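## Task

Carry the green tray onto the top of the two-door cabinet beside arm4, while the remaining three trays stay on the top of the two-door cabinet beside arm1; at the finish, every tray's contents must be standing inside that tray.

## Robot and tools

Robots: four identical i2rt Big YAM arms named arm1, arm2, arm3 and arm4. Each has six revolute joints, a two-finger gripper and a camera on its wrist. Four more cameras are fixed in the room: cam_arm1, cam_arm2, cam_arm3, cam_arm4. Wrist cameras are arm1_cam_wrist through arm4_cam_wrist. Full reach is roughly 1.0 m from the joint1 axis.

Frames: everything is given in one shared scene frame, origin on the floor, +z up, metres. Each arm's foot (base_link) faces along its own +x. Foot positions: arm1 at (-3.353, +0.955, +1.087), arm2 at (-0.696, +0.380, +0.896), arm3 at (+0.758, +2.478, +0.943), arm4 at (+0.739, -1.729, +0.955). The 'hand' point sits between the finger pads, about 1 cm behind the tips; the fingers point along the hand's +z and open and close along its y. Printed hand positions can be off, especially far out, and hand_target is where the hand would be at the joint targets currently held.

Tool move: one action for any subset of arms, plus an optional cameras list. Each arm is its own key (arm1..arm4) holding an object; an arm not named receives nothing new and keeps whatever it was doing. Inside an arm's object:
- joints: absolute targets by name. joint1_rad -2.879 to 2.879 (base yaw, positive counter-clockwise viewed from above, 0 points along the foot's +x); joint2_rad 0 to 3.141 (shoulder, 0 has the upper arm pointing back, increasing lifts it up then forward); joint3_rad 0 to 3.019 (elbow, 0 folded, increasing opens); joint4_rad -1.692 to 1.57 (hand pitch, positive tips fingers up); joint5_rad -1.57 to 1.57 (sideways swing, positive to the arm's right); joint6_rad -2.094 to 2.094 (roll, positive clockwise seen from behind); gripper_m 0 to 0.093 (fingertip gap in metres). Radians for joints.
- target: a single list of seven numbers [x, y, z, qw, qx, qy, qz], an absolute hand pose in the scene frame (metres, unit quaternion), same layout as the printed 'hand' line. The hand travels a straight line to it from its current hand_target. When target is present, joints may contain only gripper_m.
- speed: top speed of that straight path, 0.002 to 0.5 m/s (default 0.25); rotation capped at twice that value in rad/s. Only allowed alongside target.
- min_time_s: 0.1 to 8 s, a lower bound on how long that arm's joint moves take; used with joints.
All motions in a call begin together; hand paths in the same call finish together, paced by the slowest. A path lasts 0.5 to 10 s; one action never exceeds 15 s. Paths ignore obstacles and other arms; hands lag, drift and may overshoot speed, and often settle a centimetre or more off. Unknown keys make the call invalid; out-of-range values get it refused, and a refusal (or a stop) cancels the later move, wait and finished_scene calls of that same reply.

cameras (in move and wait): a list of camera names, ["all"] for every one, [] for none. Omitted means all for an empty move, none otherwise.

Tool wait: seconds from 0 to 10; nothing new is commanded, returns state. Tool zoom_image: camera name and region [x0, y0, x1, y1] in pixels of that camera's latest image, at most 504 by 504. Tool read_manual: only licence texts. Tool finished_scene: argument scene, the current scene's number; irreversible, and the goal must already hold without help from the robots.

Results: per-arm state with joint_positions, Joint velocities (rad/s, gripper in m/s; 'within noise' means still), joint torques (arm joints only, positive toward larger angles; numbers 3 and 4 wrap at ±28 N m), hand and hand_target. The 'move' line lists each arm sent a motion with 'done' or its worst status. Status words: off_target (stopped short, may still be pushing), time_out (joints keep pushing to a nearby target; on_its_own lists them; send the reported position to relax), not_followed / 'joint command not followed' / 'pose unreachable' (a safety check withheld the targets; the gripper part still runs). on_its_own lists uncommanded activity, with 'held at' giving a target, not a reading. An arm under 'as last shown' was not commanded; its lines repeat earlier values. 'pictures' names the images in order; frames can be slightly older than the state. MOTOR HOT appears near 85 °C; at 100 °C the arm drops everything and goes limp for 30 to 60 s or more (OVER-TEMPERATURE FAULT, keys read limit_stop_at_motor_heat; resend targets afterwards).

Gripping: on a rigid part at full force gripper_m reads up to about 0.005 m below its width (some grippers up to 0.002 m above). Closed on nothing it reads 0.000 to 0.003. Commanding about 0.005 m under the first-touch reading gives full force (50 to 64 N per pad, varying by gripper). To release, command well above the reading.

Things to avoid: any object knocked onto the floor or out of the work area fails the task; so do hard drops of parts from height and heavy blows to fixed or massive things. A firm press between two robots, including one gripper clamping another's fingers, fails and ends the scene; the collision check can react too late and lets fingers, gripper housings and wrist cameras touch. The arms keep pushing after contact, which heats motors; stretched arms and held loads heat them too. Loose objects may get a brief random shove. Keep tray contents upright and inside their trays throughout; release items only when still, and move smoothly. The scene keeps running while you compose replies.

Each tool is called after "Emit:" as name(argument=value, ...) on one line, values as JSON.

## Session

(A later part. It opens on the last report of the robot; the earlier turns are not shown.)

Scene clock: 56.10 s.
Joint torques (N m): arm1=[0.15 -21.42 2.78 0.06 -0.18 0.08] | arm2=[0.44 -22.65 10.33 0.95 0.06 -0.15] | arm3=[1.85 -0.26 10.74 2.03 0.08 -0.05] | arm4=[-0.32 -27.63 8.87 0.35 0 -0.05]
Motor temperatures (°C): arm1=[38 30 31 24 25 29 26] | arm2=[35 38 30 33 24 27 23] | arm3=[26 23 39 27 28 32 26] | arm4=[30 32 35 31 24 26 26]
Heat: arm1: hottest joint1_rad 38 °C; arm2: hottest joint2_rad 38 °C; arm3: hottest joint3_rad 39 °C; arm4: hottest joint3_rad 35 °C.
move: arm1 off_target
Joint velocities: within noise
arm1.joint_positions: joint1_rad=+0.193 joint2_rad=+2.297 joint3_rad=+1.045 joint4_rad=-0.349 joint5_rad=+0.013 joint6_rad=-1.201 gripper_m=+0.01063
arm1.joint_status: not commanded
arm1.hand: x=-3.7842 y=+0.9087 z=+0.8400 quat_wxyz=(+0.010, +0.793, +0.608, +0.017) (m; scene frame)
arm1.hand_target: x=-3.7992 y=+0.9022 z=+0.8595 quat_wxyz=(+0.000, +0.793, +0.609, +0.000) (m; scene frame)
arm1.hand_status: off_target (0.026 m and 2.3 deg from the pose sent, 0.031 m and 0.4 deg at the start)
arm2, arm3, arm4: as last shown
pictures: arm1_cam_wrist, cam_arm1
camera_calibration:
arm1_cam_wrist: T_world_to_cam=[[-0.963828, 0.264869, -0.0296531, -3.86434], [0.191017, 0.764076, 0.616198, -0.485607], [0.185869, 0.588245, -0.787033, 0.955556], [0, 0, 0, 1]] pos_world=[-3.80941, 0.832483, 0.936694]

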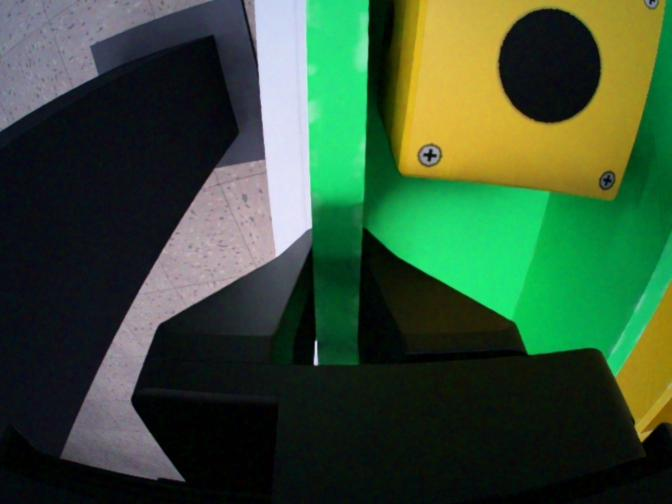

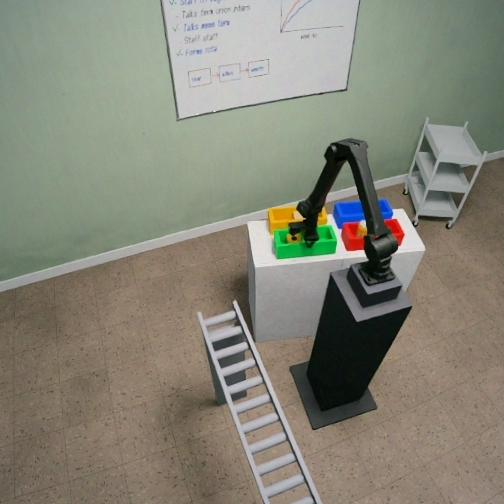

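Emit:
move(arm1={"target": [-3.795, 0.905, 0.96, 0.0, 0.7934, 0.6088, 0.0], "speed": 0.08}, cameras=["arm1_cam_wrist", "cam_arm1"])

Scene clock: 58.63 s.
Joint torques (N m): arm1=[0.73 -19.72 4.74 -0.06 -0.18 0.04] | arm2=[0.62 -22.59 10.37 0.98 0.06 -0.15] | arm3=[2.26 -0.15 10.7 1.94 0.06 -0.05] | arm4=[-0.38 -27.58 8.85 0.35 0 -0.04]
Motor temperatures (°C): arm1=[38 30 31 24 25 29 26] | arm2=[35 38 30 32 24 27 23] | arm3=[26 23 39 27 28 32 26] | arm4=[30 32 35 31 24 26 26]
Heat: arm1: hottest joint1_rad 38 °C; arm2: hottest joint2_rad 38 °C; arm3: hottest joint3_rad 39 °C; arm4: hottest joint3_rad 35 °C.
move: arm1 off_target
Joint velocities: within noise
arm1.joint_positions: joint1_rad=+0.193 joint2_rad=+2.034 joint3_rad=+0.987 joint4_rad=-0.548 joint5_rad=+0.013 joint6_rad=-1.201 gripper_m=+0.01063
arm1.joint_status: not commanded
arm1.hand: x=-3.7857 y=+0.9098 z=+0.9427 quat_wxyz=(+0.009, +0.793, +0.608, +0.015) (m; scene frame)
arm1.hand_target: x=-3.7950 y=+0.9051 z=+0.9596 quat_wxyz=(+0.000, +0.793, +0.609, +0.000) (m; scene frame)
arm1.hand_status: off_target (0.020 m and 2.0 deg from the pose sent, 0.121 m and 2.3 deg at the start)
arm2, arm4: as last shown
arm3.joint_positions: joint1_rad=-0.331 joint2_rad=+0.647 joint3_rad=+1.368 joint4_rad=-1.341 joint5_rad=+0.187 joint6_rad=+0.489 gripper_m=+0.09396
arm3.joint_status: not commanded
arm3.hand: x=+1.0113 y=+2.4730 z=+1.4646 quat_wxyz=(-0.457, -0.206, -0.864, -0.057) (m; scene frame)
arm3.hand_target: x=+1.0095 y=+2.4728 z=+1.4774 quat_wxyz=(-0.469, -0.206, -0.857, -0.062) (m; scene frame)
arm3.hand_status: not commanded
pictures: arm1_cam_wrist, cam_arm1
camera_calibration:
arm1_cam_wrist: T_world_to_cam=[[-0.963969, 0.264895, -0.0243683, -3.86864], [0.194532, 0.764455, 0.614626, -0.53497], [0.18144, 0.58774, -0.788442, 1.02096], [0, 0, 0, 1]] pos_world=[-3.81042, 0.833682, 1.0395]

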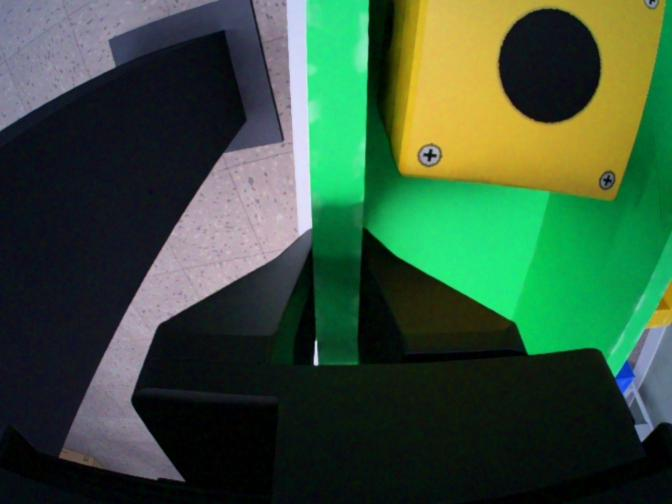

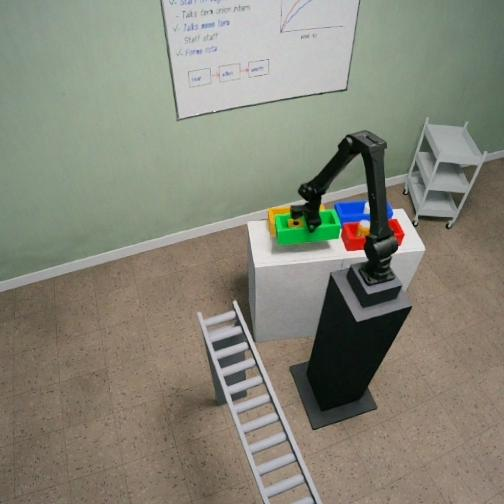

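Emit:
move(arm1={"joints": {"joint1_rad": 1.527, "joint2_rad": 2.035, "joint3_rad": 1.235, "joint4_rad": -0.72, "joint5_rad": 0.0, "joint6_rad": -1.70}, "min_time_s": 3.0}, arm4={"joints": {"joint1_rad": 0.09, "joint2_rad": 2.26, "joint3_rad": 1.86, "joint4_rad": -1.17, "joint5_rad": 0.0, "joint6_rad": 0.0}, "min_time_s": 2.0}, cameras=["arm1_cam_wrist", "arm4_cam_wrist", "cam_arm1", "cam_arm2"])

Scene clock: 66.30 s.
Joint torques (N m): arm1=[-0.79 -18.2 11.75 -0.18 -0.38 -0.1] | arm2=[0.38 -22.53 10.33 0.95 0.05 -0.14] | arm3=[1.61 -0.15 10.7 2.04 0.06 -0.06] | arm4=[-0.38 -26.17 8.31 1.14 0.01 -0.04]
Motor temperatures (°C): arm1=[38 30 31 24 25 29 27] | arm2=[35 39 30 32 24 27 23] | arm3=[26 23 39 27 27 32 26] | arm4=[30 33 35 31 23 26 26]
Heat: arm1: hottest joint1_rad 38 °C; arm2: hottest joint2_rad 39 °C; arm3: hottest joint3_rad 39 °C; arm4: hottest joint3_rad 35 °C.
move: arm1 done; arm4 done
Joint velocities: within noise
arm1.joint_positions: joint1_rad=+1.533 joint2_rad=+2.040 joint3_rad=+1.168 joint4_rad=-0.713 joint5_rad=+0.006 joint6_rad=-1.688 gripper_m=+0.01063
arm1.joint_status: all done
arm1.hand: x=-3.4140 y=+0.4623 z=+0.9889 quat_wxyz=(+0.003, +0.003, +1.000, +0.002) (m; scene frame)
arm1.hand_target: x=-3.4207 y=+0.4283 z=+1.0087 quat_wxyz=(+0.003, +0.000, +1.000, -0.031) (m; scene frame)
arm1.hand_status: not commanded
arm2, arm3: as last shown
arm4.joint_positions: joint1_rad=+0.092 joint2_rad=+2.245 joint3_rad=+1.864 joint4_rad=-1.180 joint5_rad=+0.000 joint6_rad=+0.010 gripper_m=+0.09398
arm4.joint_status: all done
arm4.hand: x=+1.3343 y=-2.0316 z=+0.9586 quat_wxyz=(-0.012, -0.238, -0.971, +0.002) (m; scene frame)
arm4.hand_target: x=+1.3328 y=-2.0323 z=+0.9476 quat_wxyz=(-0.008, -0.234, -0.972, +0.001) (m; scene frame)
arm4.hand_status: not commanded
pictures: arm1_cam_wrist, arm4_cam_wrist, cam_arm1, cam_arm2
camera_calibration:
arm1_cam_wrist: T_world_to_cam=[[-0.0115622, -0.999924, 0.0041874, 0.417363], [-0.800761, 0.0117671, 0.598869, -3.32806], [-0.598873, 0.00357113, -0.800836, -1.12863], [0, 0, 0, 1]] pos_world=[-3.33606, 0.460524, 1.08748]
arm4_cam_wrist: T_world_to_cam=[[-0.463816, -0.885857, -0.0115284, -1.16895], [-0.739172, 0.379776, 0.556232, 1.23047], [-0.488364, 0.266511, -0.830947, 2.11432], [0, 0, 0, 1]] pos_world=[1.39991, -2.06631, 1.05899]

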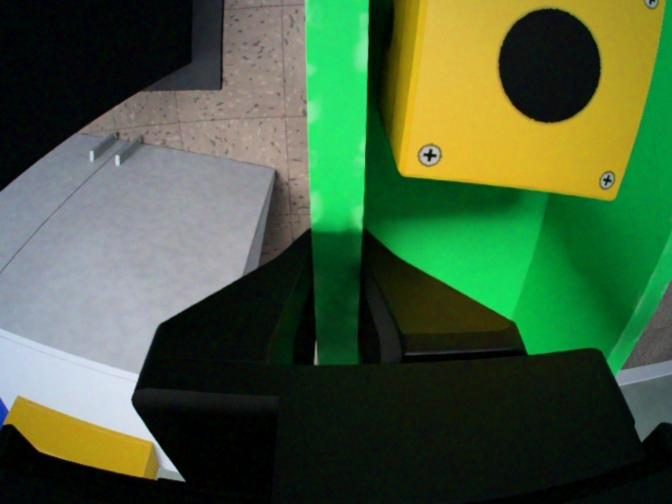

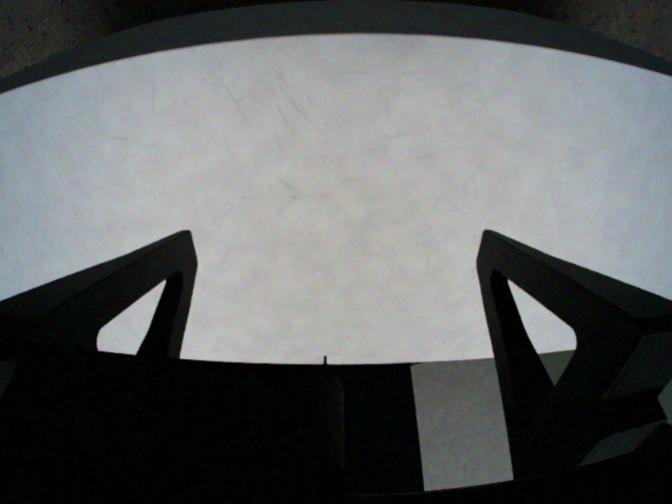

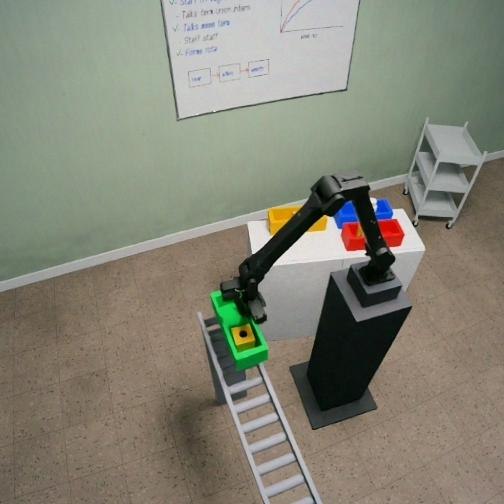

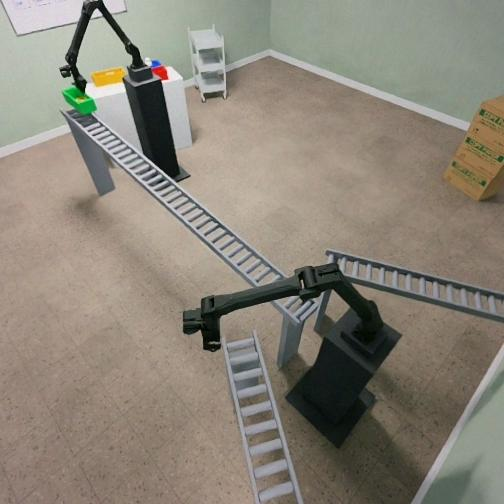

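Emit:
zoom_image(camera="cam_arm1", region=[180, 260, 300, 400])

Emit:
zoom_image(camera="cam_arm2", region=[40, 60, 160, 180])

Emit:
zoom_image(camera="arm1_cam_wrist", region=[200, 0, 672, 440])

Scaled by 3.600 from the camera's 504x504 image, which has a finer 720x720 frame.

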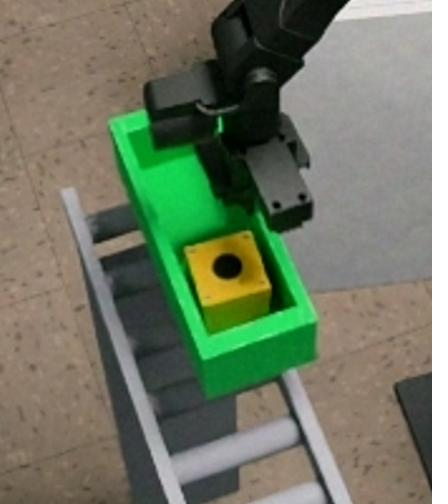

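Scaled by 4.200 from the camera's 504x504 image, which has a finer 720x720 frame.

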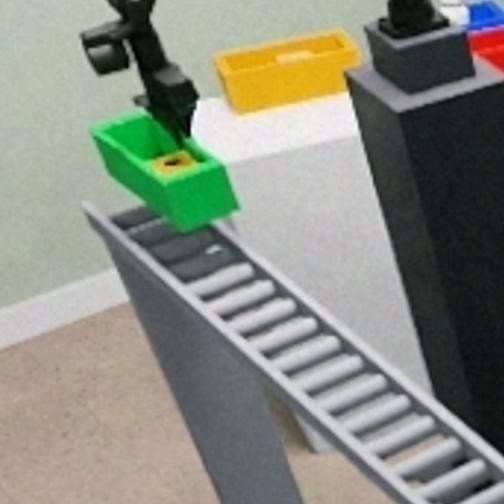

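Scaled by 1.068 from the camera's 672x504 image, which has a finer 960x720 frame.

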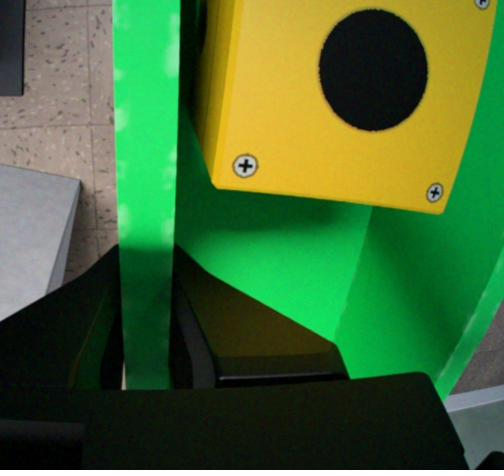

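Emit:
move(arm1={"joints": {"joint1_rad": 1.545, "joint2_rad": 2.145, "joint3_rad": 1.333, "joint4_rad": -0.693, "joint5_rad": 0.0, "joint6_rad": -1.70}, "min_time_s": 1.5}, cameras=["arm1_cam_wrist", "cam_arm1", "cam_arm2"])

Scene clock: 72.93 s.
Joint torques (N m): arm1=[0.15 -20.13 11.71 0.92 -0.4 -0.11] | arm2=[0.44 -22.59 10.36 0.96 0.06 -0.14] | arm3=[1.61 -0.21 10.73 2.13 0.08 -0.07] | arm4=[-0.38 -26.17 8.29 1.14 0.01 -0.05]
Motor temperatures (°C): arm1=[38 31 31 24 25 29 27] | arm2=[35 39 31 32 24 27 23] | arm3=[26 23 40 27 27 32 26] | arm4=[30 34 35 31 23 26 26]
Heat: arm1: hottest joint1_rad 38 °C; arm2: hottest joint2_rad 39 °C; arm3: hottest joint3_rad 40 °C; arm4: hottest joint3_rad 35 °C.
move: arm1 done
Joint velocities: within noise
arm1.joint_positions: joint1_rad=+1.533 joint2_rad=+2.150 joint3_rad=+1.265 joint4_rad=-0.713 joint5_rad=+0.006 joint6_rad=-1.688 gripper_m=+0.01063
arm1.joint_status: all done
arm1.hand: x=-3.4168 y=+0.4371 z=+0.9584 quat_wxyz=(+0.004, +0.003, +1.000, +0.009) (m; scene frame)
arm1.hand_target: x=-3.4146 y=+0.3941 z=+0.9792 quat_wxyz=(+0.002, -0.009, +0.999, -0.038) (m; scene frame)
arm1.hand_status: not commanded
arm2.joint_positions: joint1_rad=+0.870 joint2_rad=+2.194 joint3_rad=+1.873 joint4_rad=-1.212 joint5_rad=+0.001 joint6_rad=+0.007 gripper_m=+0.09396
arm2.joint_status: not commanded
arm2.hand: x=-1.1141 y=-0.1426 z=+0.9348 quat_wxyz=(-0.011, -0.902, -0.431, +0.023) (m; scene frame)
arm2.hand_target: x=-1.1137 y=-0.1424 z=+0.9185 quat_wxyz=(-0.008, -0.901, -0.434, +0.017) (m; scene frame)
arm2.hand_status: not commanded
arm3, arm4: as last shown
pictures: arm1_cam_wrist, cam_arm1, cam_arm2
camera_calibration:
arm1_cam_wrist: T_world_to_cam=[[-0.0109892, -0.999894, -0.00950144, 0.407349], [-0.80181, 0.00313377, 0.597571, -3.31025], [-0.597478, 0.0141852, -0.80176, -1.1536], [0, 0, 0, 1]] pos_world=[-3.33896, 0.434043, 1.05707]

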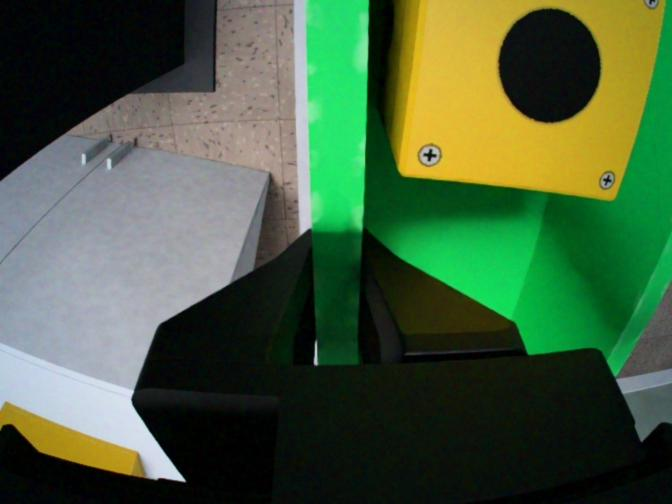

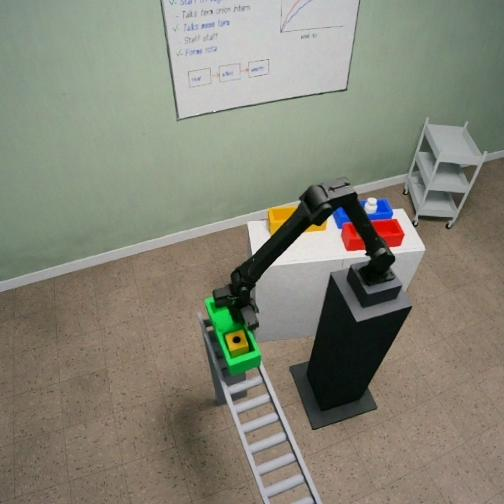

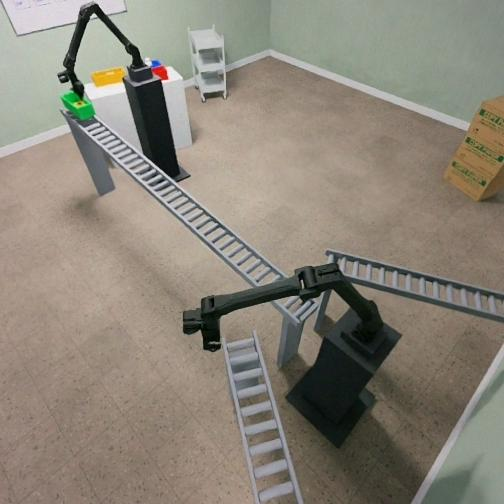

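Emit:
zoom_image(camera="arm1_cam_wrist", region=[260, 0, 400, 250])

Emit:
zoom_image(camera="cam_arm1", region=[180, 280, 300, 400])

Emit:
zoom_image(camera="cam_arm2", region=[40, 70, 140, 170])

Scaled by 2.016 from the camera's 672x504 image, which has a finer 960x720 frame.

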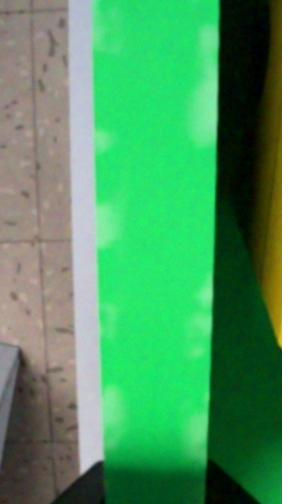

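Scaled by 4.200 from the camera's 504x504 image, which has a finer 720x720 frame.

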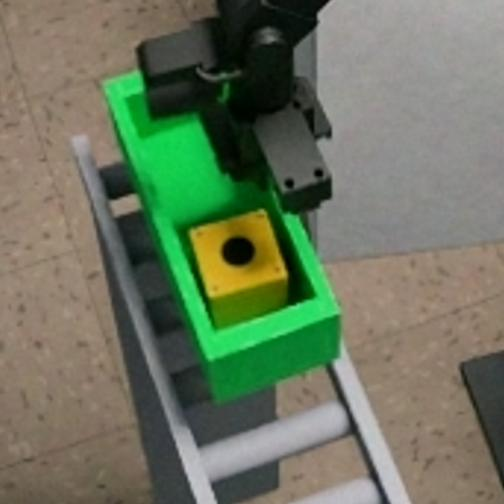

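Scaled by 5.040 from the camera's 504x504 image, which has a finer 720x720 frame.

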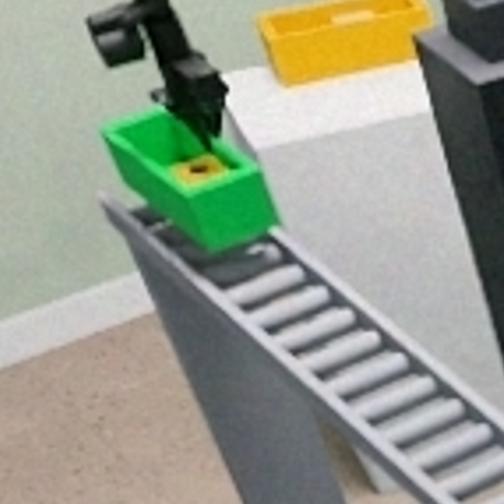

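Emit:
move(arm1={"joints": {"joint1_rad": 1.545, "joint2_rad": 2.238, "joint3_rad": 1.346, "joint4_rad": -0.587, "joint5_rad": 0.0, "joint6_rad": -1.69}, "min_time_s": 1.5}, cameras=["arm1_cam_wrist", "cam_arm1", "cam_arm2"])

Scene clock: 77.70 s.
Joint torques (N m): arm1=[0.62 -19.25 10.71 1.11 -0.54 -0.05] | arm2=[0.62 -22.65 10.33 0.99 0.07 -0.14] | arm3=[1.67 -0.21 10.74 1.95 0.08 -0.06] | arm4=[-0.44 -26.23 8.27 1.14 0.01 -0.05]
Motor temperatures (°C): arm1=[38 31 32 24 25 29 27] | arm2=[34 39 31 32 24 27 23] | arm3=[26 23 40 27 27 32 26] | arm4=[30 34 35 31 23 26 26]
Heat: arm1: hottest joint1_rad 38 °C; arm2: hottest joint2_rad 39 °C; arm3: hottest joint3_rad 40 °C; arm4: hottest joint3_rad 35 °C.
move: arm1 done
Joint velocities: within noise
arm1.joint_positions: joint1_rad=+1.533 joint2_rad=+2.234 joint3_rad=+1.285 joint4_rad=-0.612 joint5_rad=+0.011 joint6_rad=-1.688 gripper_m=+0.01063
arm1.joint_status: all done
arm1.hand: x=-3.4186 y=+0.4242 z=+0.9206 quat_wxyz=(+0.000, +0.003, +1.000, -0.010) (m; scene frame)
arm1.hand_target: x=-3.4151 y=+0.3851 z=+0.9342 quat_wxyz=(+0.001, -0.004, +0.999, -0.051) (m; scene frame)
arm1.hand_status: not commanded
arm2, arm3, arm4: as last shown
pictures: arm1_cam_wrist, cam_arm1, cam_arm2
camera_calibration:
arm1_cam_wrist: T_world_to_cam=[[-0.0113896, -0.999553, 0.0276316, 0.358319], [-0.796507, 0.0257751, 0.604079, -3.28648], [-0.604522, -0.0151286, -0.796445, -1.20136], [0, 0, 0, 1]] pos_world=[-3.33987, 0.424693, 1.01858]

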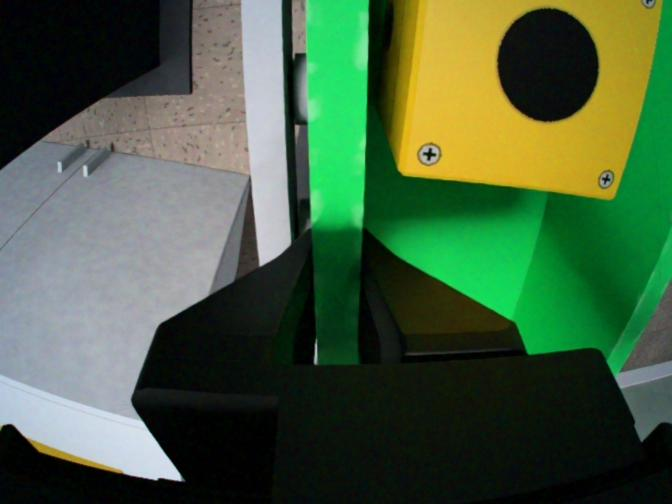

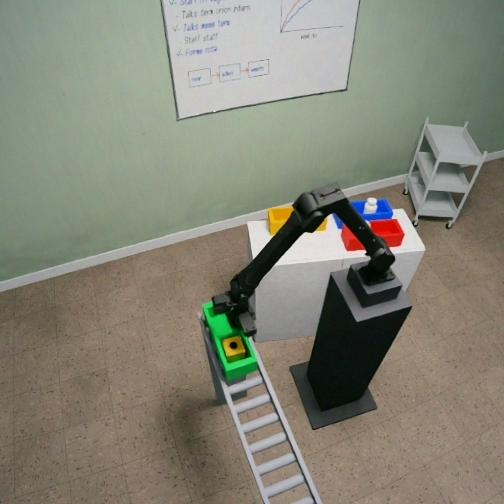

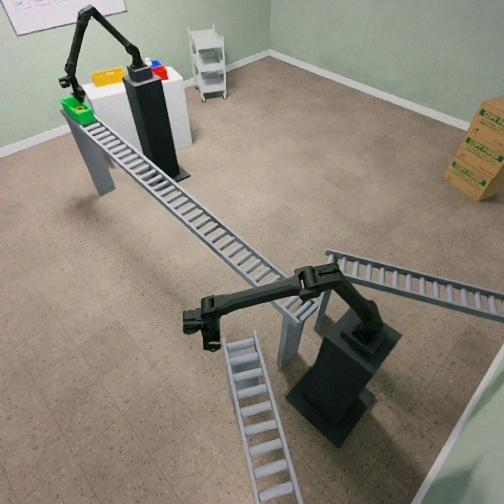

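Emit:
zoom_image(camera="arm1_cam_wrist", region=[220, 0, 400, 260])

Emit:
zoom_image(camera="cam_arm1", region=[180, 290, 280, 400])

Scaled by 1.938 from the camera's 672x504 image, which has a finer 960x720 frame.

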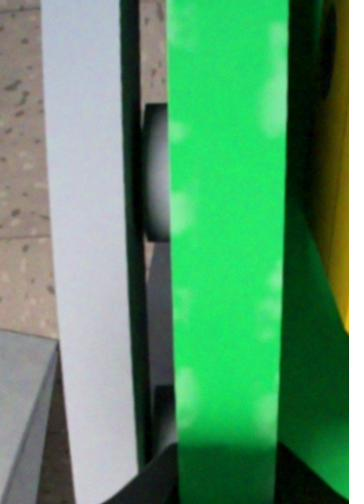

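Scaled by 4.582 from the camera's 504x504 image, which has a finer 720x720 frame.

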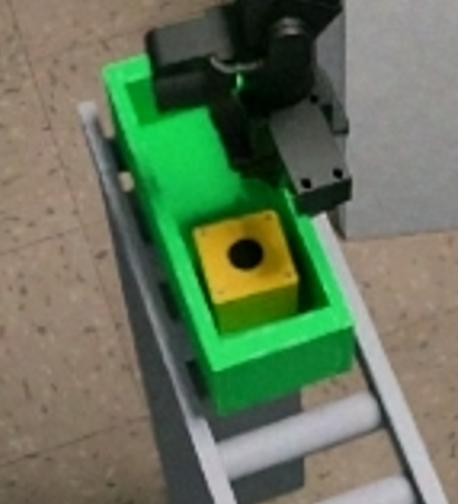

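Emit:
move(arm1={"joints": {"joint1_rad": 1.545, "joint2_rad": 2.282, "joint3_rad": 1.354, "joint4_rad": -0.573, "joint5_rad": 0.05, "joint6_rad": -1.675}, "min_time_s": 1.2}, cameras=["arm1_cam_wrist", "cam_arm1", "cam_arm2"])

Scene clock: 86.17 s.
Joint torques (N m): arm1=[0.26 -17.79 10.18 1.36 0.15 0.11] | arm2=[0.56 -22.65 10.37 0.98 0.05 -0.15] | arm3=[1.79 -0.26 10.69 2.1 0.07 -0.06] | arm4=[-0.32 -26.23 8.28 1.11 0.01 -0.06]
Motor temperatures (°C): arm1=[38 31 32 24 25 29 27] | arm2=[34 39 31 32 24 27 23] | arm3=[26 23 40 27 27 32 26] | arm4=[30 34 35 31 23 26 26]
Heat: arm1: hottest joint1_rad 38 °C; arm2: hottest joint2_rad 39 °C; arm3: hottest joint3_rad 40 °C; arm4: hottest joint3_rad 35 °C.
move: arm1 done
Joint velocities: within noise
arm1.joint_positions: joint1_rad=+1.535 joint2_rad=+2.253 joint3_rad=+1.300 joint4_rad=-0.605 joint5_rad=+0.043 joint6_rad=-1.688 gripper_m=+0.01063
arm1.joint_status: all done
arm1.hand: x=-3.4236 y=+0.4208 z=+0.9143 quat_wxyz=(-0.016, +0.002, +1.000, -0.009) (m; scene frame)
arm1.hand_target: x=-3.4228 y=+0.3911 z=+0.9125 quat_wxyz=(-0.023, +0.005, +0.999, -0.038) (m; scene frame)
arm1.hand_status: not commanded
arm2, arm3, arm4: as last shown
pictures: arm1_cam_wrist, cam_arm1, cam_arm2
camera_calibration:
arm1_cam_wrist: T_world_to_cam=[[-0.00935389, -0.999609, 0.0263474, 0.363272], [-0.776503, 0.0238626, 0.629661, -3.24068], [-0.630044, -0.014569, -0.776423, -1.31533], [0, 0, 0, 1]] pos_world=[-3.34172, 0.421298, 1.0097]

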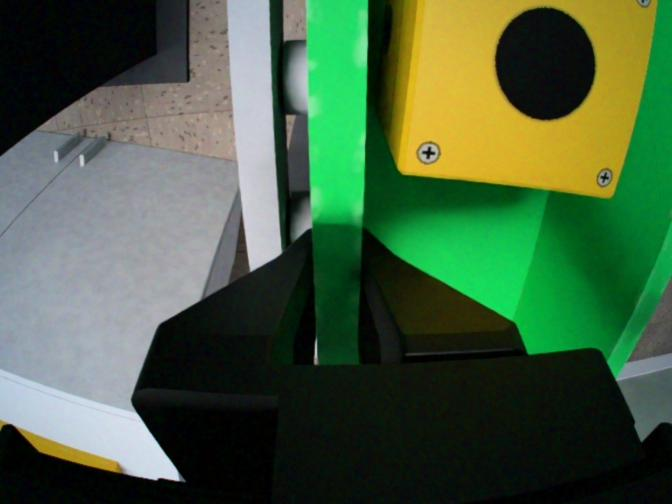

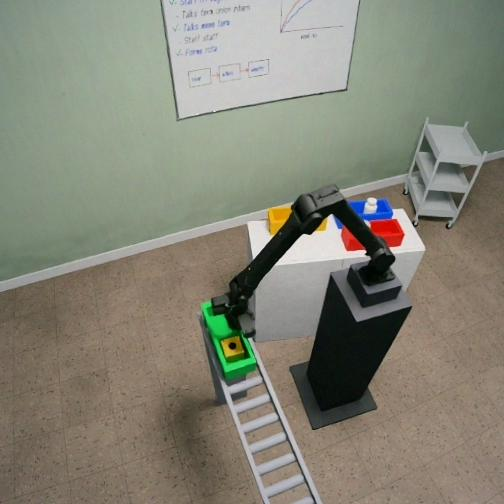

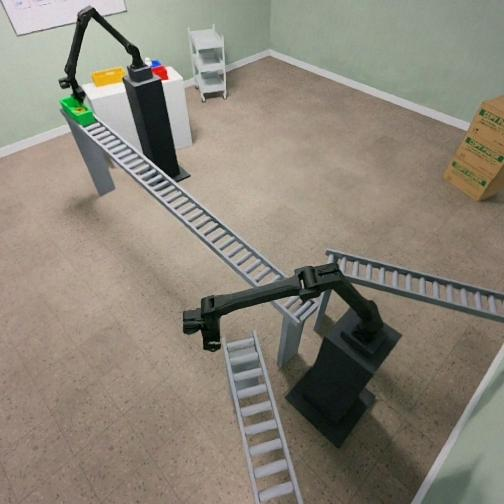

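Emit:
zoom_image(camera="cam_arm1", region=[185, 290, 275, 390])

Emit:
zoom_image(camera="cam_arm2", region=[40, 80, 120, 160])

Emit:
zoom_image(camera="arm1_cam_wrist", region=[210, 0, 390, 270])

Scaled by 5.040 from the camera's 504x504 image, which has a finer 720x720 frame.

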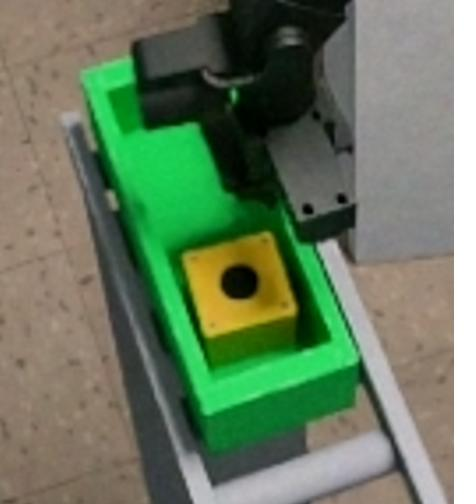

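Scaled by 6.300 from the camera's 504x504 image, which has a finer 720x720 frame.

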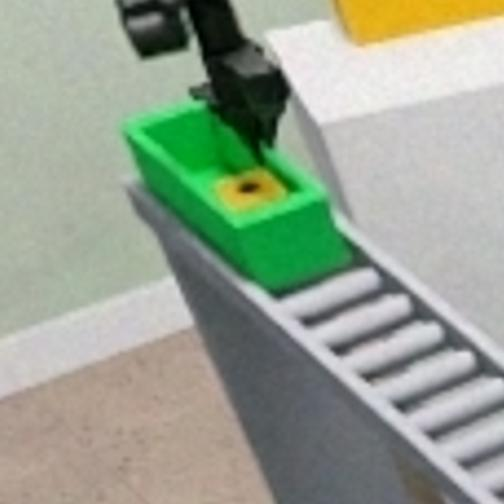

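Scaled by 1.867 from the camera's 672x504 image, which has a finer 960x720 frame.

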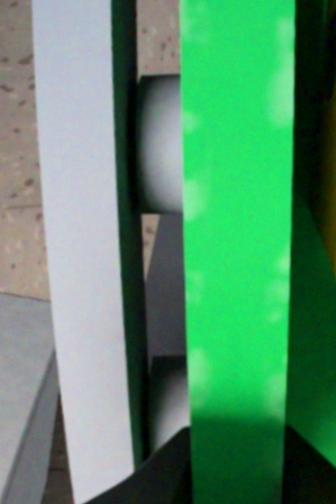

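Emit:
move(arm1={"joints": {"joint1_rad": 1.545, "joint2_rad": 2.300, "joint3_rad": 1.348, "joint4_rad": -0.555, "joint5_rad": 0.05, "joint6_rad": -1.675}, "min_time_s": 1.0}, cameras=["arm1_cam_wrist", "cam_arm1"])

Emit:
zoom_image(camera="cam_arm1", region=[185, 290, 275, 390])

Scene clock: 89.67 s.
Joint torques (N m): arm1=[0.79 -16.38 9.66 1.81 0.11 0.11] | arm2=[0.38 -22.59 10.33 0.96 0.06 -0.14] | arm3=[1.73 -0.38 10.76 1.95 0.08 -0.05] | arm4=[-0.38 -26.23 8.28 1.11 0.01 -0.06]
Motor temperatures (°C): arm1=[38 31 33 24 25 29 27] | arm2=[34 39 31 32 24 27 23] | arm3=[26 23 40 27 27 31 26] | arm4=[30 34 35 30 23 26 26]
Heat: arm1: hottest joint1_rad 38 °C; arm2: hottest joint2_rad 39 °C; arm3: hottest joint3_rad 40 °C; arm4: hottest joint3_rad 35 °C.
move: arm1 done
Joint velocities: within noise
arm1.joint_positions: joint1_rad=+1.536 joint2_rad=+2.254 joint3_rad=+1.300 joint4_rad=-0.600 joint5_rad=+0.043 joint6_rad=-1.688 gripper_m=+0.01063
arm1.joint_status: all done
arm1.hand: x=-3.4235 y=+0.4199 z=+0.9136 quat_wxyz=(-0.016, +0.002, +1.000, -0.011) (m; scene frame)
arm1.hand_target: x=-3.4221 y=+0.3957 z=+0.9013 quat_wxyz=(-0.022, +0.005, +0.999, -0.034) (m; scene frame)
arm1.hand_status: not commanded
arm2, arm3, arm4: as last shown
pictures: arm1_cam_wrist, cam_arm1
camera_calibration:
arm1_cam_wrist: T_world_to_cam=[[-0.00895851, -0.999507, 0.0301059, 0.360276], [-0.776229, 0.0259309, 0.629918, -3.2403], [-0.630388, -0.017726, -0.776078, -1.31607], [0, 0, 0, 1]] pos_world=[-3.34162, 0.420794, 1.0089]

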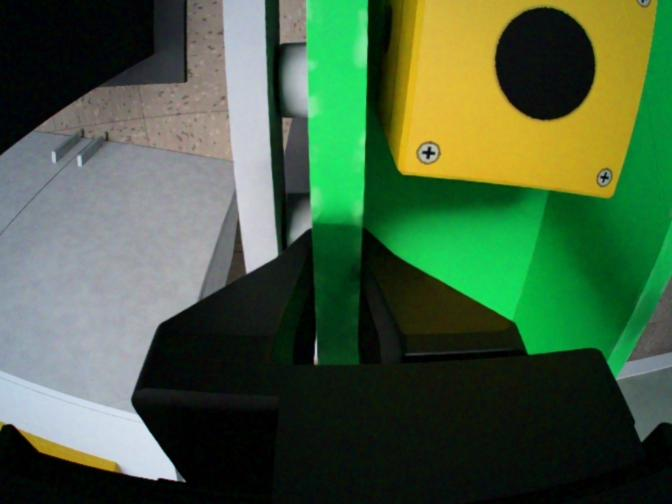

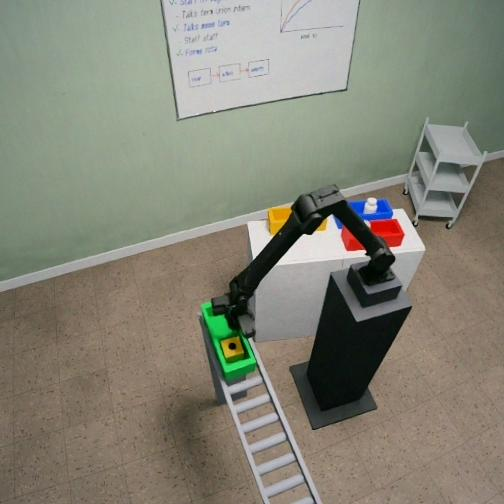

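Scaled by 5.040 from the camera's 504x504 image, which has a finer 720x720 frame.

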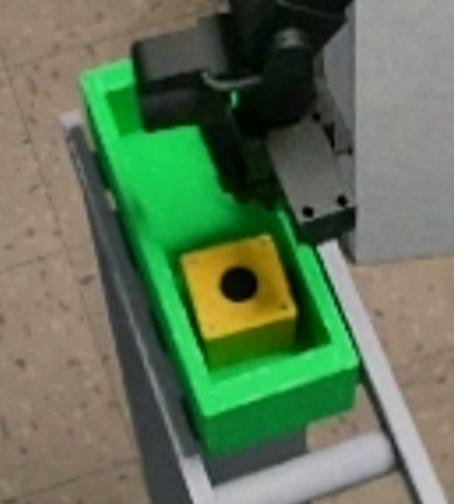

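Emit:
move(arm1={"target": [-3.4221, 0.418, 1.02, -0.022, 0.005, 0.999, -0.034], "speed": 0.25, "joints": {"gripper_m": 0.05}}, cameras=["cam_arm1", "cam_arm2", "arm1_cam_wrist"])

Scene clock: 97.50 s.
Joint torques (N m): arm1=[0.32 -17.67 6.37 0.01 -0.05 0.11] | arm2=[0.5 -22.77 10.33 0.96 0.05 -0.14] | arm3=[1.79 -0.32 10.82 2 0.08 -0.09] | arm4=[-0.44 -26.17 8.32 1.16 0.01 -0.04]
Motor temperatures (°C): arm1=[38 31 33 24 25 28 27] | arm2=[34 40 31 32 24 26 23] | arm3=[26 23 40 27 27 31 26] | arm4=[30 35 34 30 23 26 26]
Heat: arm1: hottest joint1_rad 38 °C; arm2: hottest joint2_rad 40 °C; arm3: hottest joint3_rad 40 °C; arm4: hottest joint2_rad 35 °C.
move: arm1 off_target
Joint velocities: within noise
arm1.joint_positions: joint1_rad=+1.537 joint2_rad=+2.012 joint3_rad=+1.276 joint4_rad=-0.730 joint5_rad=+0.048 joint6_rad=-1.687 gripper_m=+0.04993
arm1.joint_status: all done
arm1.hand: x=-3.4269 y=+0.4057 z=+1.0332 quat_wxyz=(-0.024, +0.003, +0.998, -0.055) (m; scene frame)
arm1.hand_target: x=-3.4223 y=+0.4181 z=+1.0204 quat_wxyz=(-0.022, +0.005, +0.999, -0.034) (m; scene frame)
arm1.hand_status: off_target (0.019 m and 2.4 deg from the pose sent, 0.106 m and 2.7 deg at the start)
arm2, arm3, arm4: as last shown
pictures: arm1_cam_wrist, cam_arm1, cam_arm2
camera_calibration:
arm1_cam_wrist: T_world_to_cam=[[-0.00929928, -0.993006, 0.117696, 0.24815], [-0.766536, 0.082662, 0.636859, -3.31495], [-0.642134, -0.0842956, -0.761943, -1.25351], [0, 0, 0, 1]] pos_world=[-3.34364, 0.41477, 1.12685]

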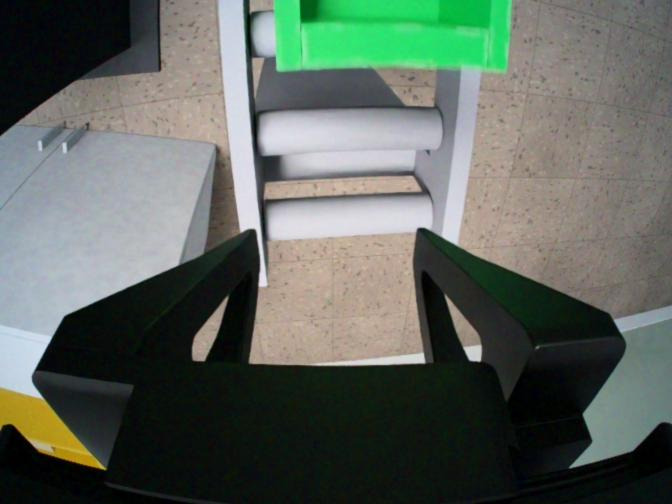

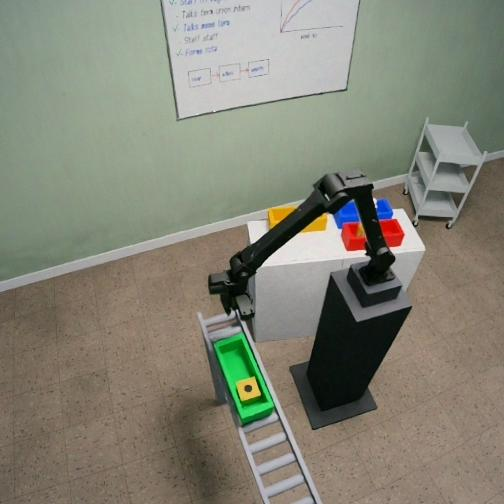

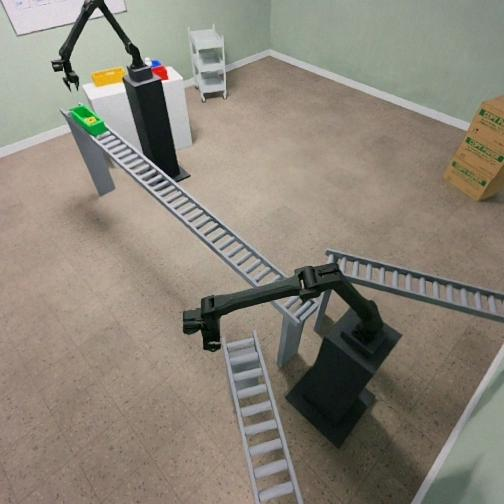

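Emit:
move(arm1={"joints": {"joint1_rad": 0.3, "joint2_rad": 0.637, "joint3_rad": 1.388, "joint4_rad": -1.274, "joint5_rad": 0.0, "joint6_rad": -1.2}, "min_time_s": 3.0}, arm2={"joints": {"joint1_rad": -0.105, "joint2_rad": 1.7836, "joint3_rad": 1.43, "joint4_rad": -1.2113, "joint5_rad": 0.0, "joint6_rad": -0.077, "gripper_m": 0.06}, "min_time_s": 2.5}, arm4={"joints": {"joint1_rad": 1.5, "joint2_rad": 2.2, "joint3_rad": 2.1, "joint4_rad": -1.45, "joint5_rad": 0.0, "joint6_rad": 0.0, "gripper_m": 0.06}, "min_time_s": 3.0}, cameras=["arm2_cam_wrist", "cam_arm2", "arm4_cam_wrist", "cam_arm1"])

Scene clock: 104.20 s.
Joint torques (N m): arm1=[-1.67 2.26 12.33 1.17 -0.18 0.16] | arm2=[0.73 -18.26 10 0.42 0.08 -0.15] | arm3=[1.85 -0.26 10.77 2.06 0.08 -0.07] | arm4=[-1.2 -28.81 13.3 0.24 0.01 -0.05]
Motor temperatures (°C): arm1=[38 32 34 24 25 28 27] | arm2=[34 40 31 32 24 26 23] | arm3=[26 23 40 27 27 31 25] | arm4=[30 35 35 30 23 26 26]
Heat: arm1: hottest joint1_rad 38 °C; arm2: hottest joint2_rad 40 °C; arm3: hottest joint3_rad 40 °C; arm4: hottest joint2_rad 35 °C.
move: arm1 done; arm2 done; arm4 done
Joint velocities: within noise
arm1.joint_positions: joint1_rad=+0.312 joint2_rad=+0.631 joint3_rad=+1.347 joint4_rad=-1.257 joint5_rad=+0.002 joint6_rad=-1.211 gripper_m=+0.04993
arm1.joint_status: all done
arm1.hand: x=-3.6095 y=+0.9044 z=+1.6163 quat_wxyz=(-0.227, +0.659, +0.572, -0.433) (m; scene frame)
arm1.hand_target: x=-3.6055 y=+0.9082 z=+1.6315 quat_wxyz=(-0.230, +0.662, +0.562, -0.440) (m; scene frame)
arm1.hand_status: not commanded
arm2.joint_positions: joint1_rad=-0.107 joint2_rad=+1.784 joint3_rad=+1.435 joint4_rad=-1.211 joint5_rad=+0.001 joint6_rad=-0.070 gripper_m=+0.06009
arm2.joint_status: all done
arm2.hand: x=-1.2237 y=+0.4240 z=+1.0071 quat_wxyz=(-0.005, -1.000, +0.004, +0.010) (m; scene frame)
arm2.hand_target: x=-1.2217 y=+0.4229 z=+1.0057 quat_wxyz=(-0.005, -1.000, +0.000, +0.007) (m; scene frame)
arm2.hand_status: not commanded
arm3: as last shown
arm4.joint_positions: joint1_rad=+1.503 joint2_rad=+2.209 joint3_rad=+2.052 joint4_rad=-1.442 joint5_rad=+0.000 joint6_rad=+0.010 gripper_m=+0.06009
arm4.joint_status: all done
arm4.hand: x=+1.1334 y=-1.1853 z=+1.0443 quat_wxyz=(+0.007, +0.449, -0.893, +0.012) (m; scene frame)
arm4.hand_target: x=+1.1422 y=-1.1762 z=+1.0686 quat_wxyz=(-0.014, +0.452, -0.892, +0.001) (m; scene frame)
arm4.hand_status: not commanded
pictures: arm2_cam_wrist, arm4_cam_wrist, cam_arm1, cam_arm2
camera_calibration:
arm2_cam_wrist: T_world_to_cam=[[0.00173835, 0.999987, -0.00470905, -0.418647], [0.823916, 0.00123642, 0.56671, 0.44073], [0.566709, -0.004865, -0.823904, 1.64813], [0, 0, 0, 1]] pos_world=[-1.29641, 0.426115, 1.10617]
arm4_cam_wrist: T_world_to_cam=[[0.800775, -0.598939, 0.00568607, -1.6226], [-0.483786, -0.641161, 0.595704, -0.827865], [-0.353145, -0.479775, -0.803184, 0.795044], [0, 0, 0, 1]] pos_world=[1.17959, -1.12119, 1.14096]

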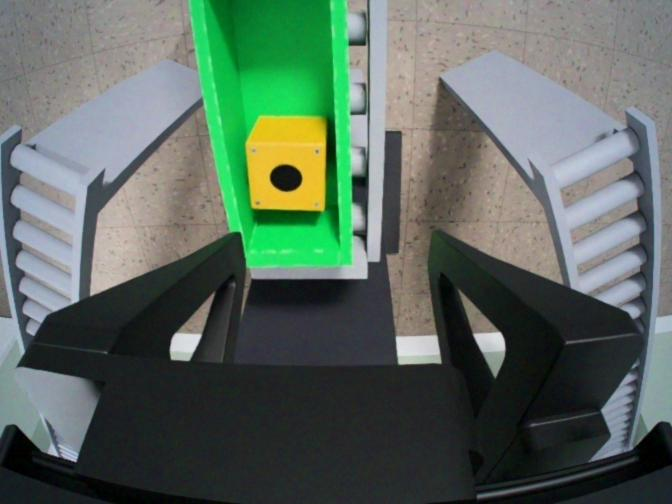

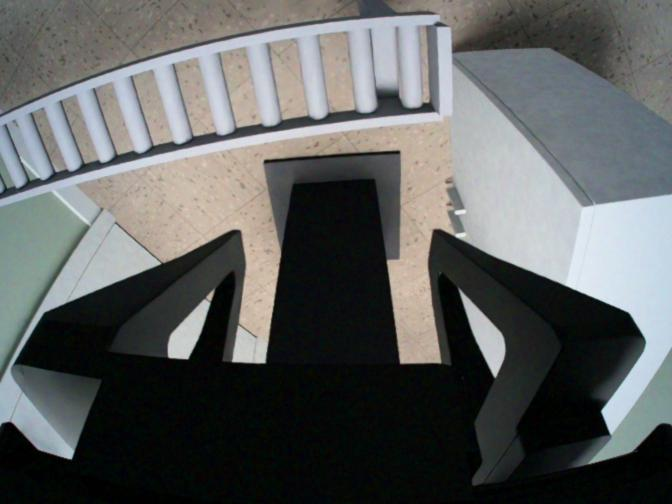

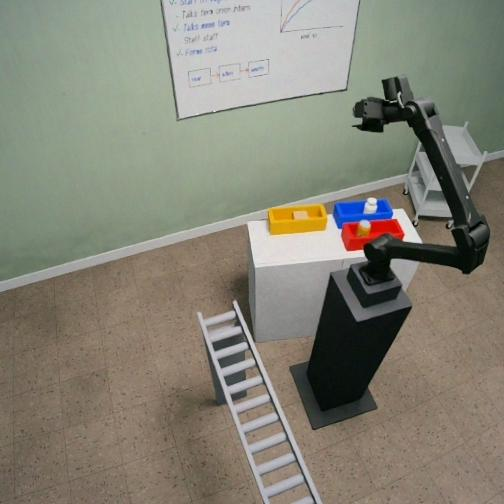

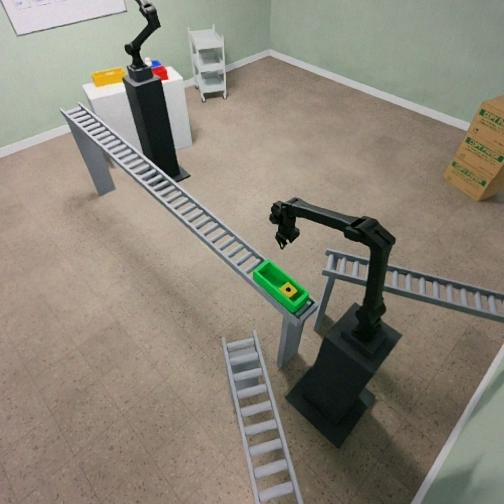

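Emit:
zoom_image(camera="arm2_cam_wrist", region=[180, 0, 420, 290])

Emit:
zoom_image(camera="cam_arm2", region=[240, 240, 330, 330])

Scaled by 1.738 from the camera's 672x504 image, which has a finer 960x720 frame.

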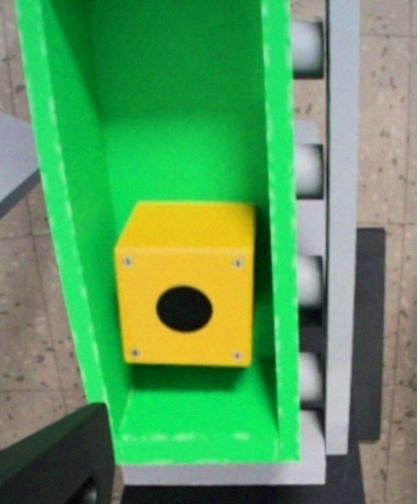

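Scaled by 5.600 from the camera's 504x504 image, which has a finer 720x720 frame.

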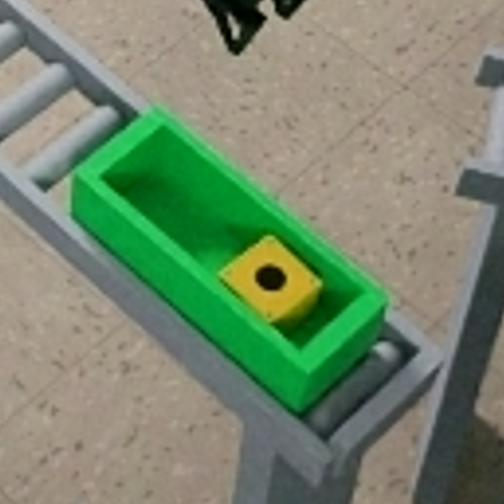

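Emit:
move(arm2={"target": [-1.200, 0.427, 0.855, 0.0, 0.99988, 0.0157, 0.0], "speed": 0.15}, cameras=["arm2_cam_wrist", "cam_arm2"])

Emit:
zoom_image(camera="arm2_cam_wrist", region=[200, 0, 440, 290])

Scene clock: 111.27 s.
Joint torques (N m): arm1=[-1.96 2.55 12.38 1.16 -0.18 0.15] | arm2=[0.03 -16.85 8.43 0.91 0.19 -0.16] | arm3=[1.67 0.03 10.74 1.95 0.07 -0.07] | arm4=[-0.91 -28.81 13.29 0.27 0.02 -0.04]
Motor temperatures (°C): arm1=[38 31 34 24 25 28 27] | arm2=[34 40 31 32 24 26 23] | arm3=[26 23 41 27 27 31 25] | arm4=[30 35 36 30 23 26 26]
Heat: arm1: hottest joint1_rad 38 °C; arm2: hottest joint2_rad 40 °C; arm3: hottest joint3_rad 41 °C; arm4: hottest joint3_rad 36 °C.
move: arm2 done
Joint velocities: within noise
arm1: as last shown
arm2.joint_positions: joint1_rad=-0.107 joint2_rad=+1.926 joint3_rad=+1.212 joint4_rad=-0.860 joint5_rad=+0.010 joint6_rad=-0.113 gripper_m=+0.06009
arm2.joint_status: not commanded
arm2.hand: x=-1.2000 y=+0.4221 z=+0.8632 quat_wxyz=(-0.001, -1.000, -0.017, +0.002) (m; scene frame)
arm2.hand_target: x=-1.1998 y=+0.4271 z=+0.8551 quat_wxyz=(+0.000, -1.000, -0.016, +0.000) (m; scene frame)
arm2.hand_status: done (0.010 m and 0.3 deg from the pose sent, 0.154 m and 2.6 deg at the start)
arm3.joint_positions: joint1_rad=-0.331 joint2_rad=+0.647 joint3_rad=+1.368 joint4_rad=-1.341 joint5_rad=+0.187 joint6_rad=+0.489 gripper_m=+0.09396
arm3.joint_status: not commanded
arm3.hand: x=+1.0113 y=+2.4730 z=+1.4646 quat_wxyz=(-0.457, -0.206, -0.864, -0.057) (m; scene frame)
arm3.hand_target: x=+1.0095 y=+2.4728 z=+1.4774 quat_wxyz=(-0.469, -0.206, -0.857, -0.062) (m; scene frame)
arm3.hand_status: not commanded
arm4.joint_positions: joint1_rad=+1.504 joint2_rad=+2.209 joint3_rad=+2.052 joint4_rad=-1.442 joint5_rad=+0.000 joint6_rad=+0.010 gripper_m=+0.06009
arm4.joint_status: not commanded
arm4.hand: x=+1.1330 y=-1.1850 z=+1.0443 quat_wxyz=(+0.007, +0.449, -0.893, +0.012) (m; scene frame)
arm4.hand_target: x=+1.1420 y=-1.1762 z=+1.0686 quat_wxyz=(-0.014, +0.452, -0.892, +0.001) (m; scene frame)
arm4.hand_status: not commanded
pictures: arm2_cam_wrist, cam_arm2
camera_calibration:
arm2_cam_wrist: T_world_to_cam=[[-0.041045, 0.999149, 0.00395435, -0.475846], [0.815037, 0.0311919, 0.578569, 0.469222], [0.577953, 0.0269703, -0.815624, 1.50902], [0, 0, 0, 1]] pos_world=[-1.27411, 0.420106, 0.961196]

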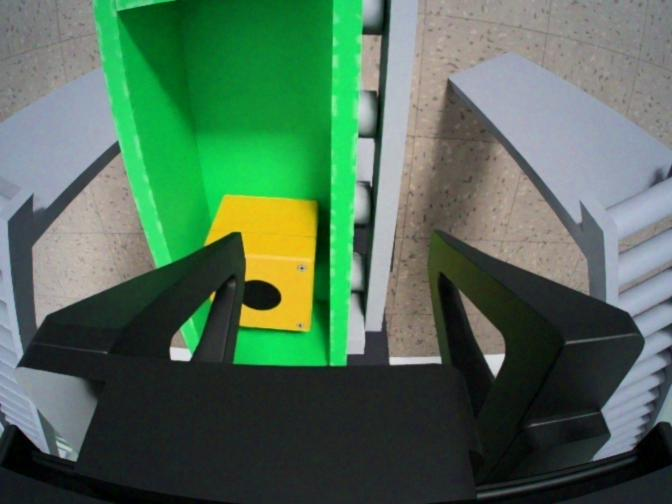

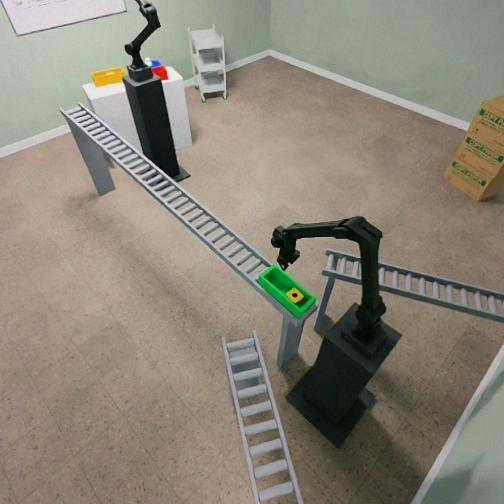

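Scaled by 1.738 from the camera's 672x504 image, which has a finer 960x720 frame.

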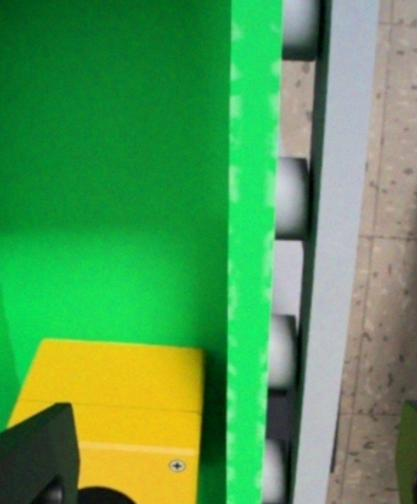

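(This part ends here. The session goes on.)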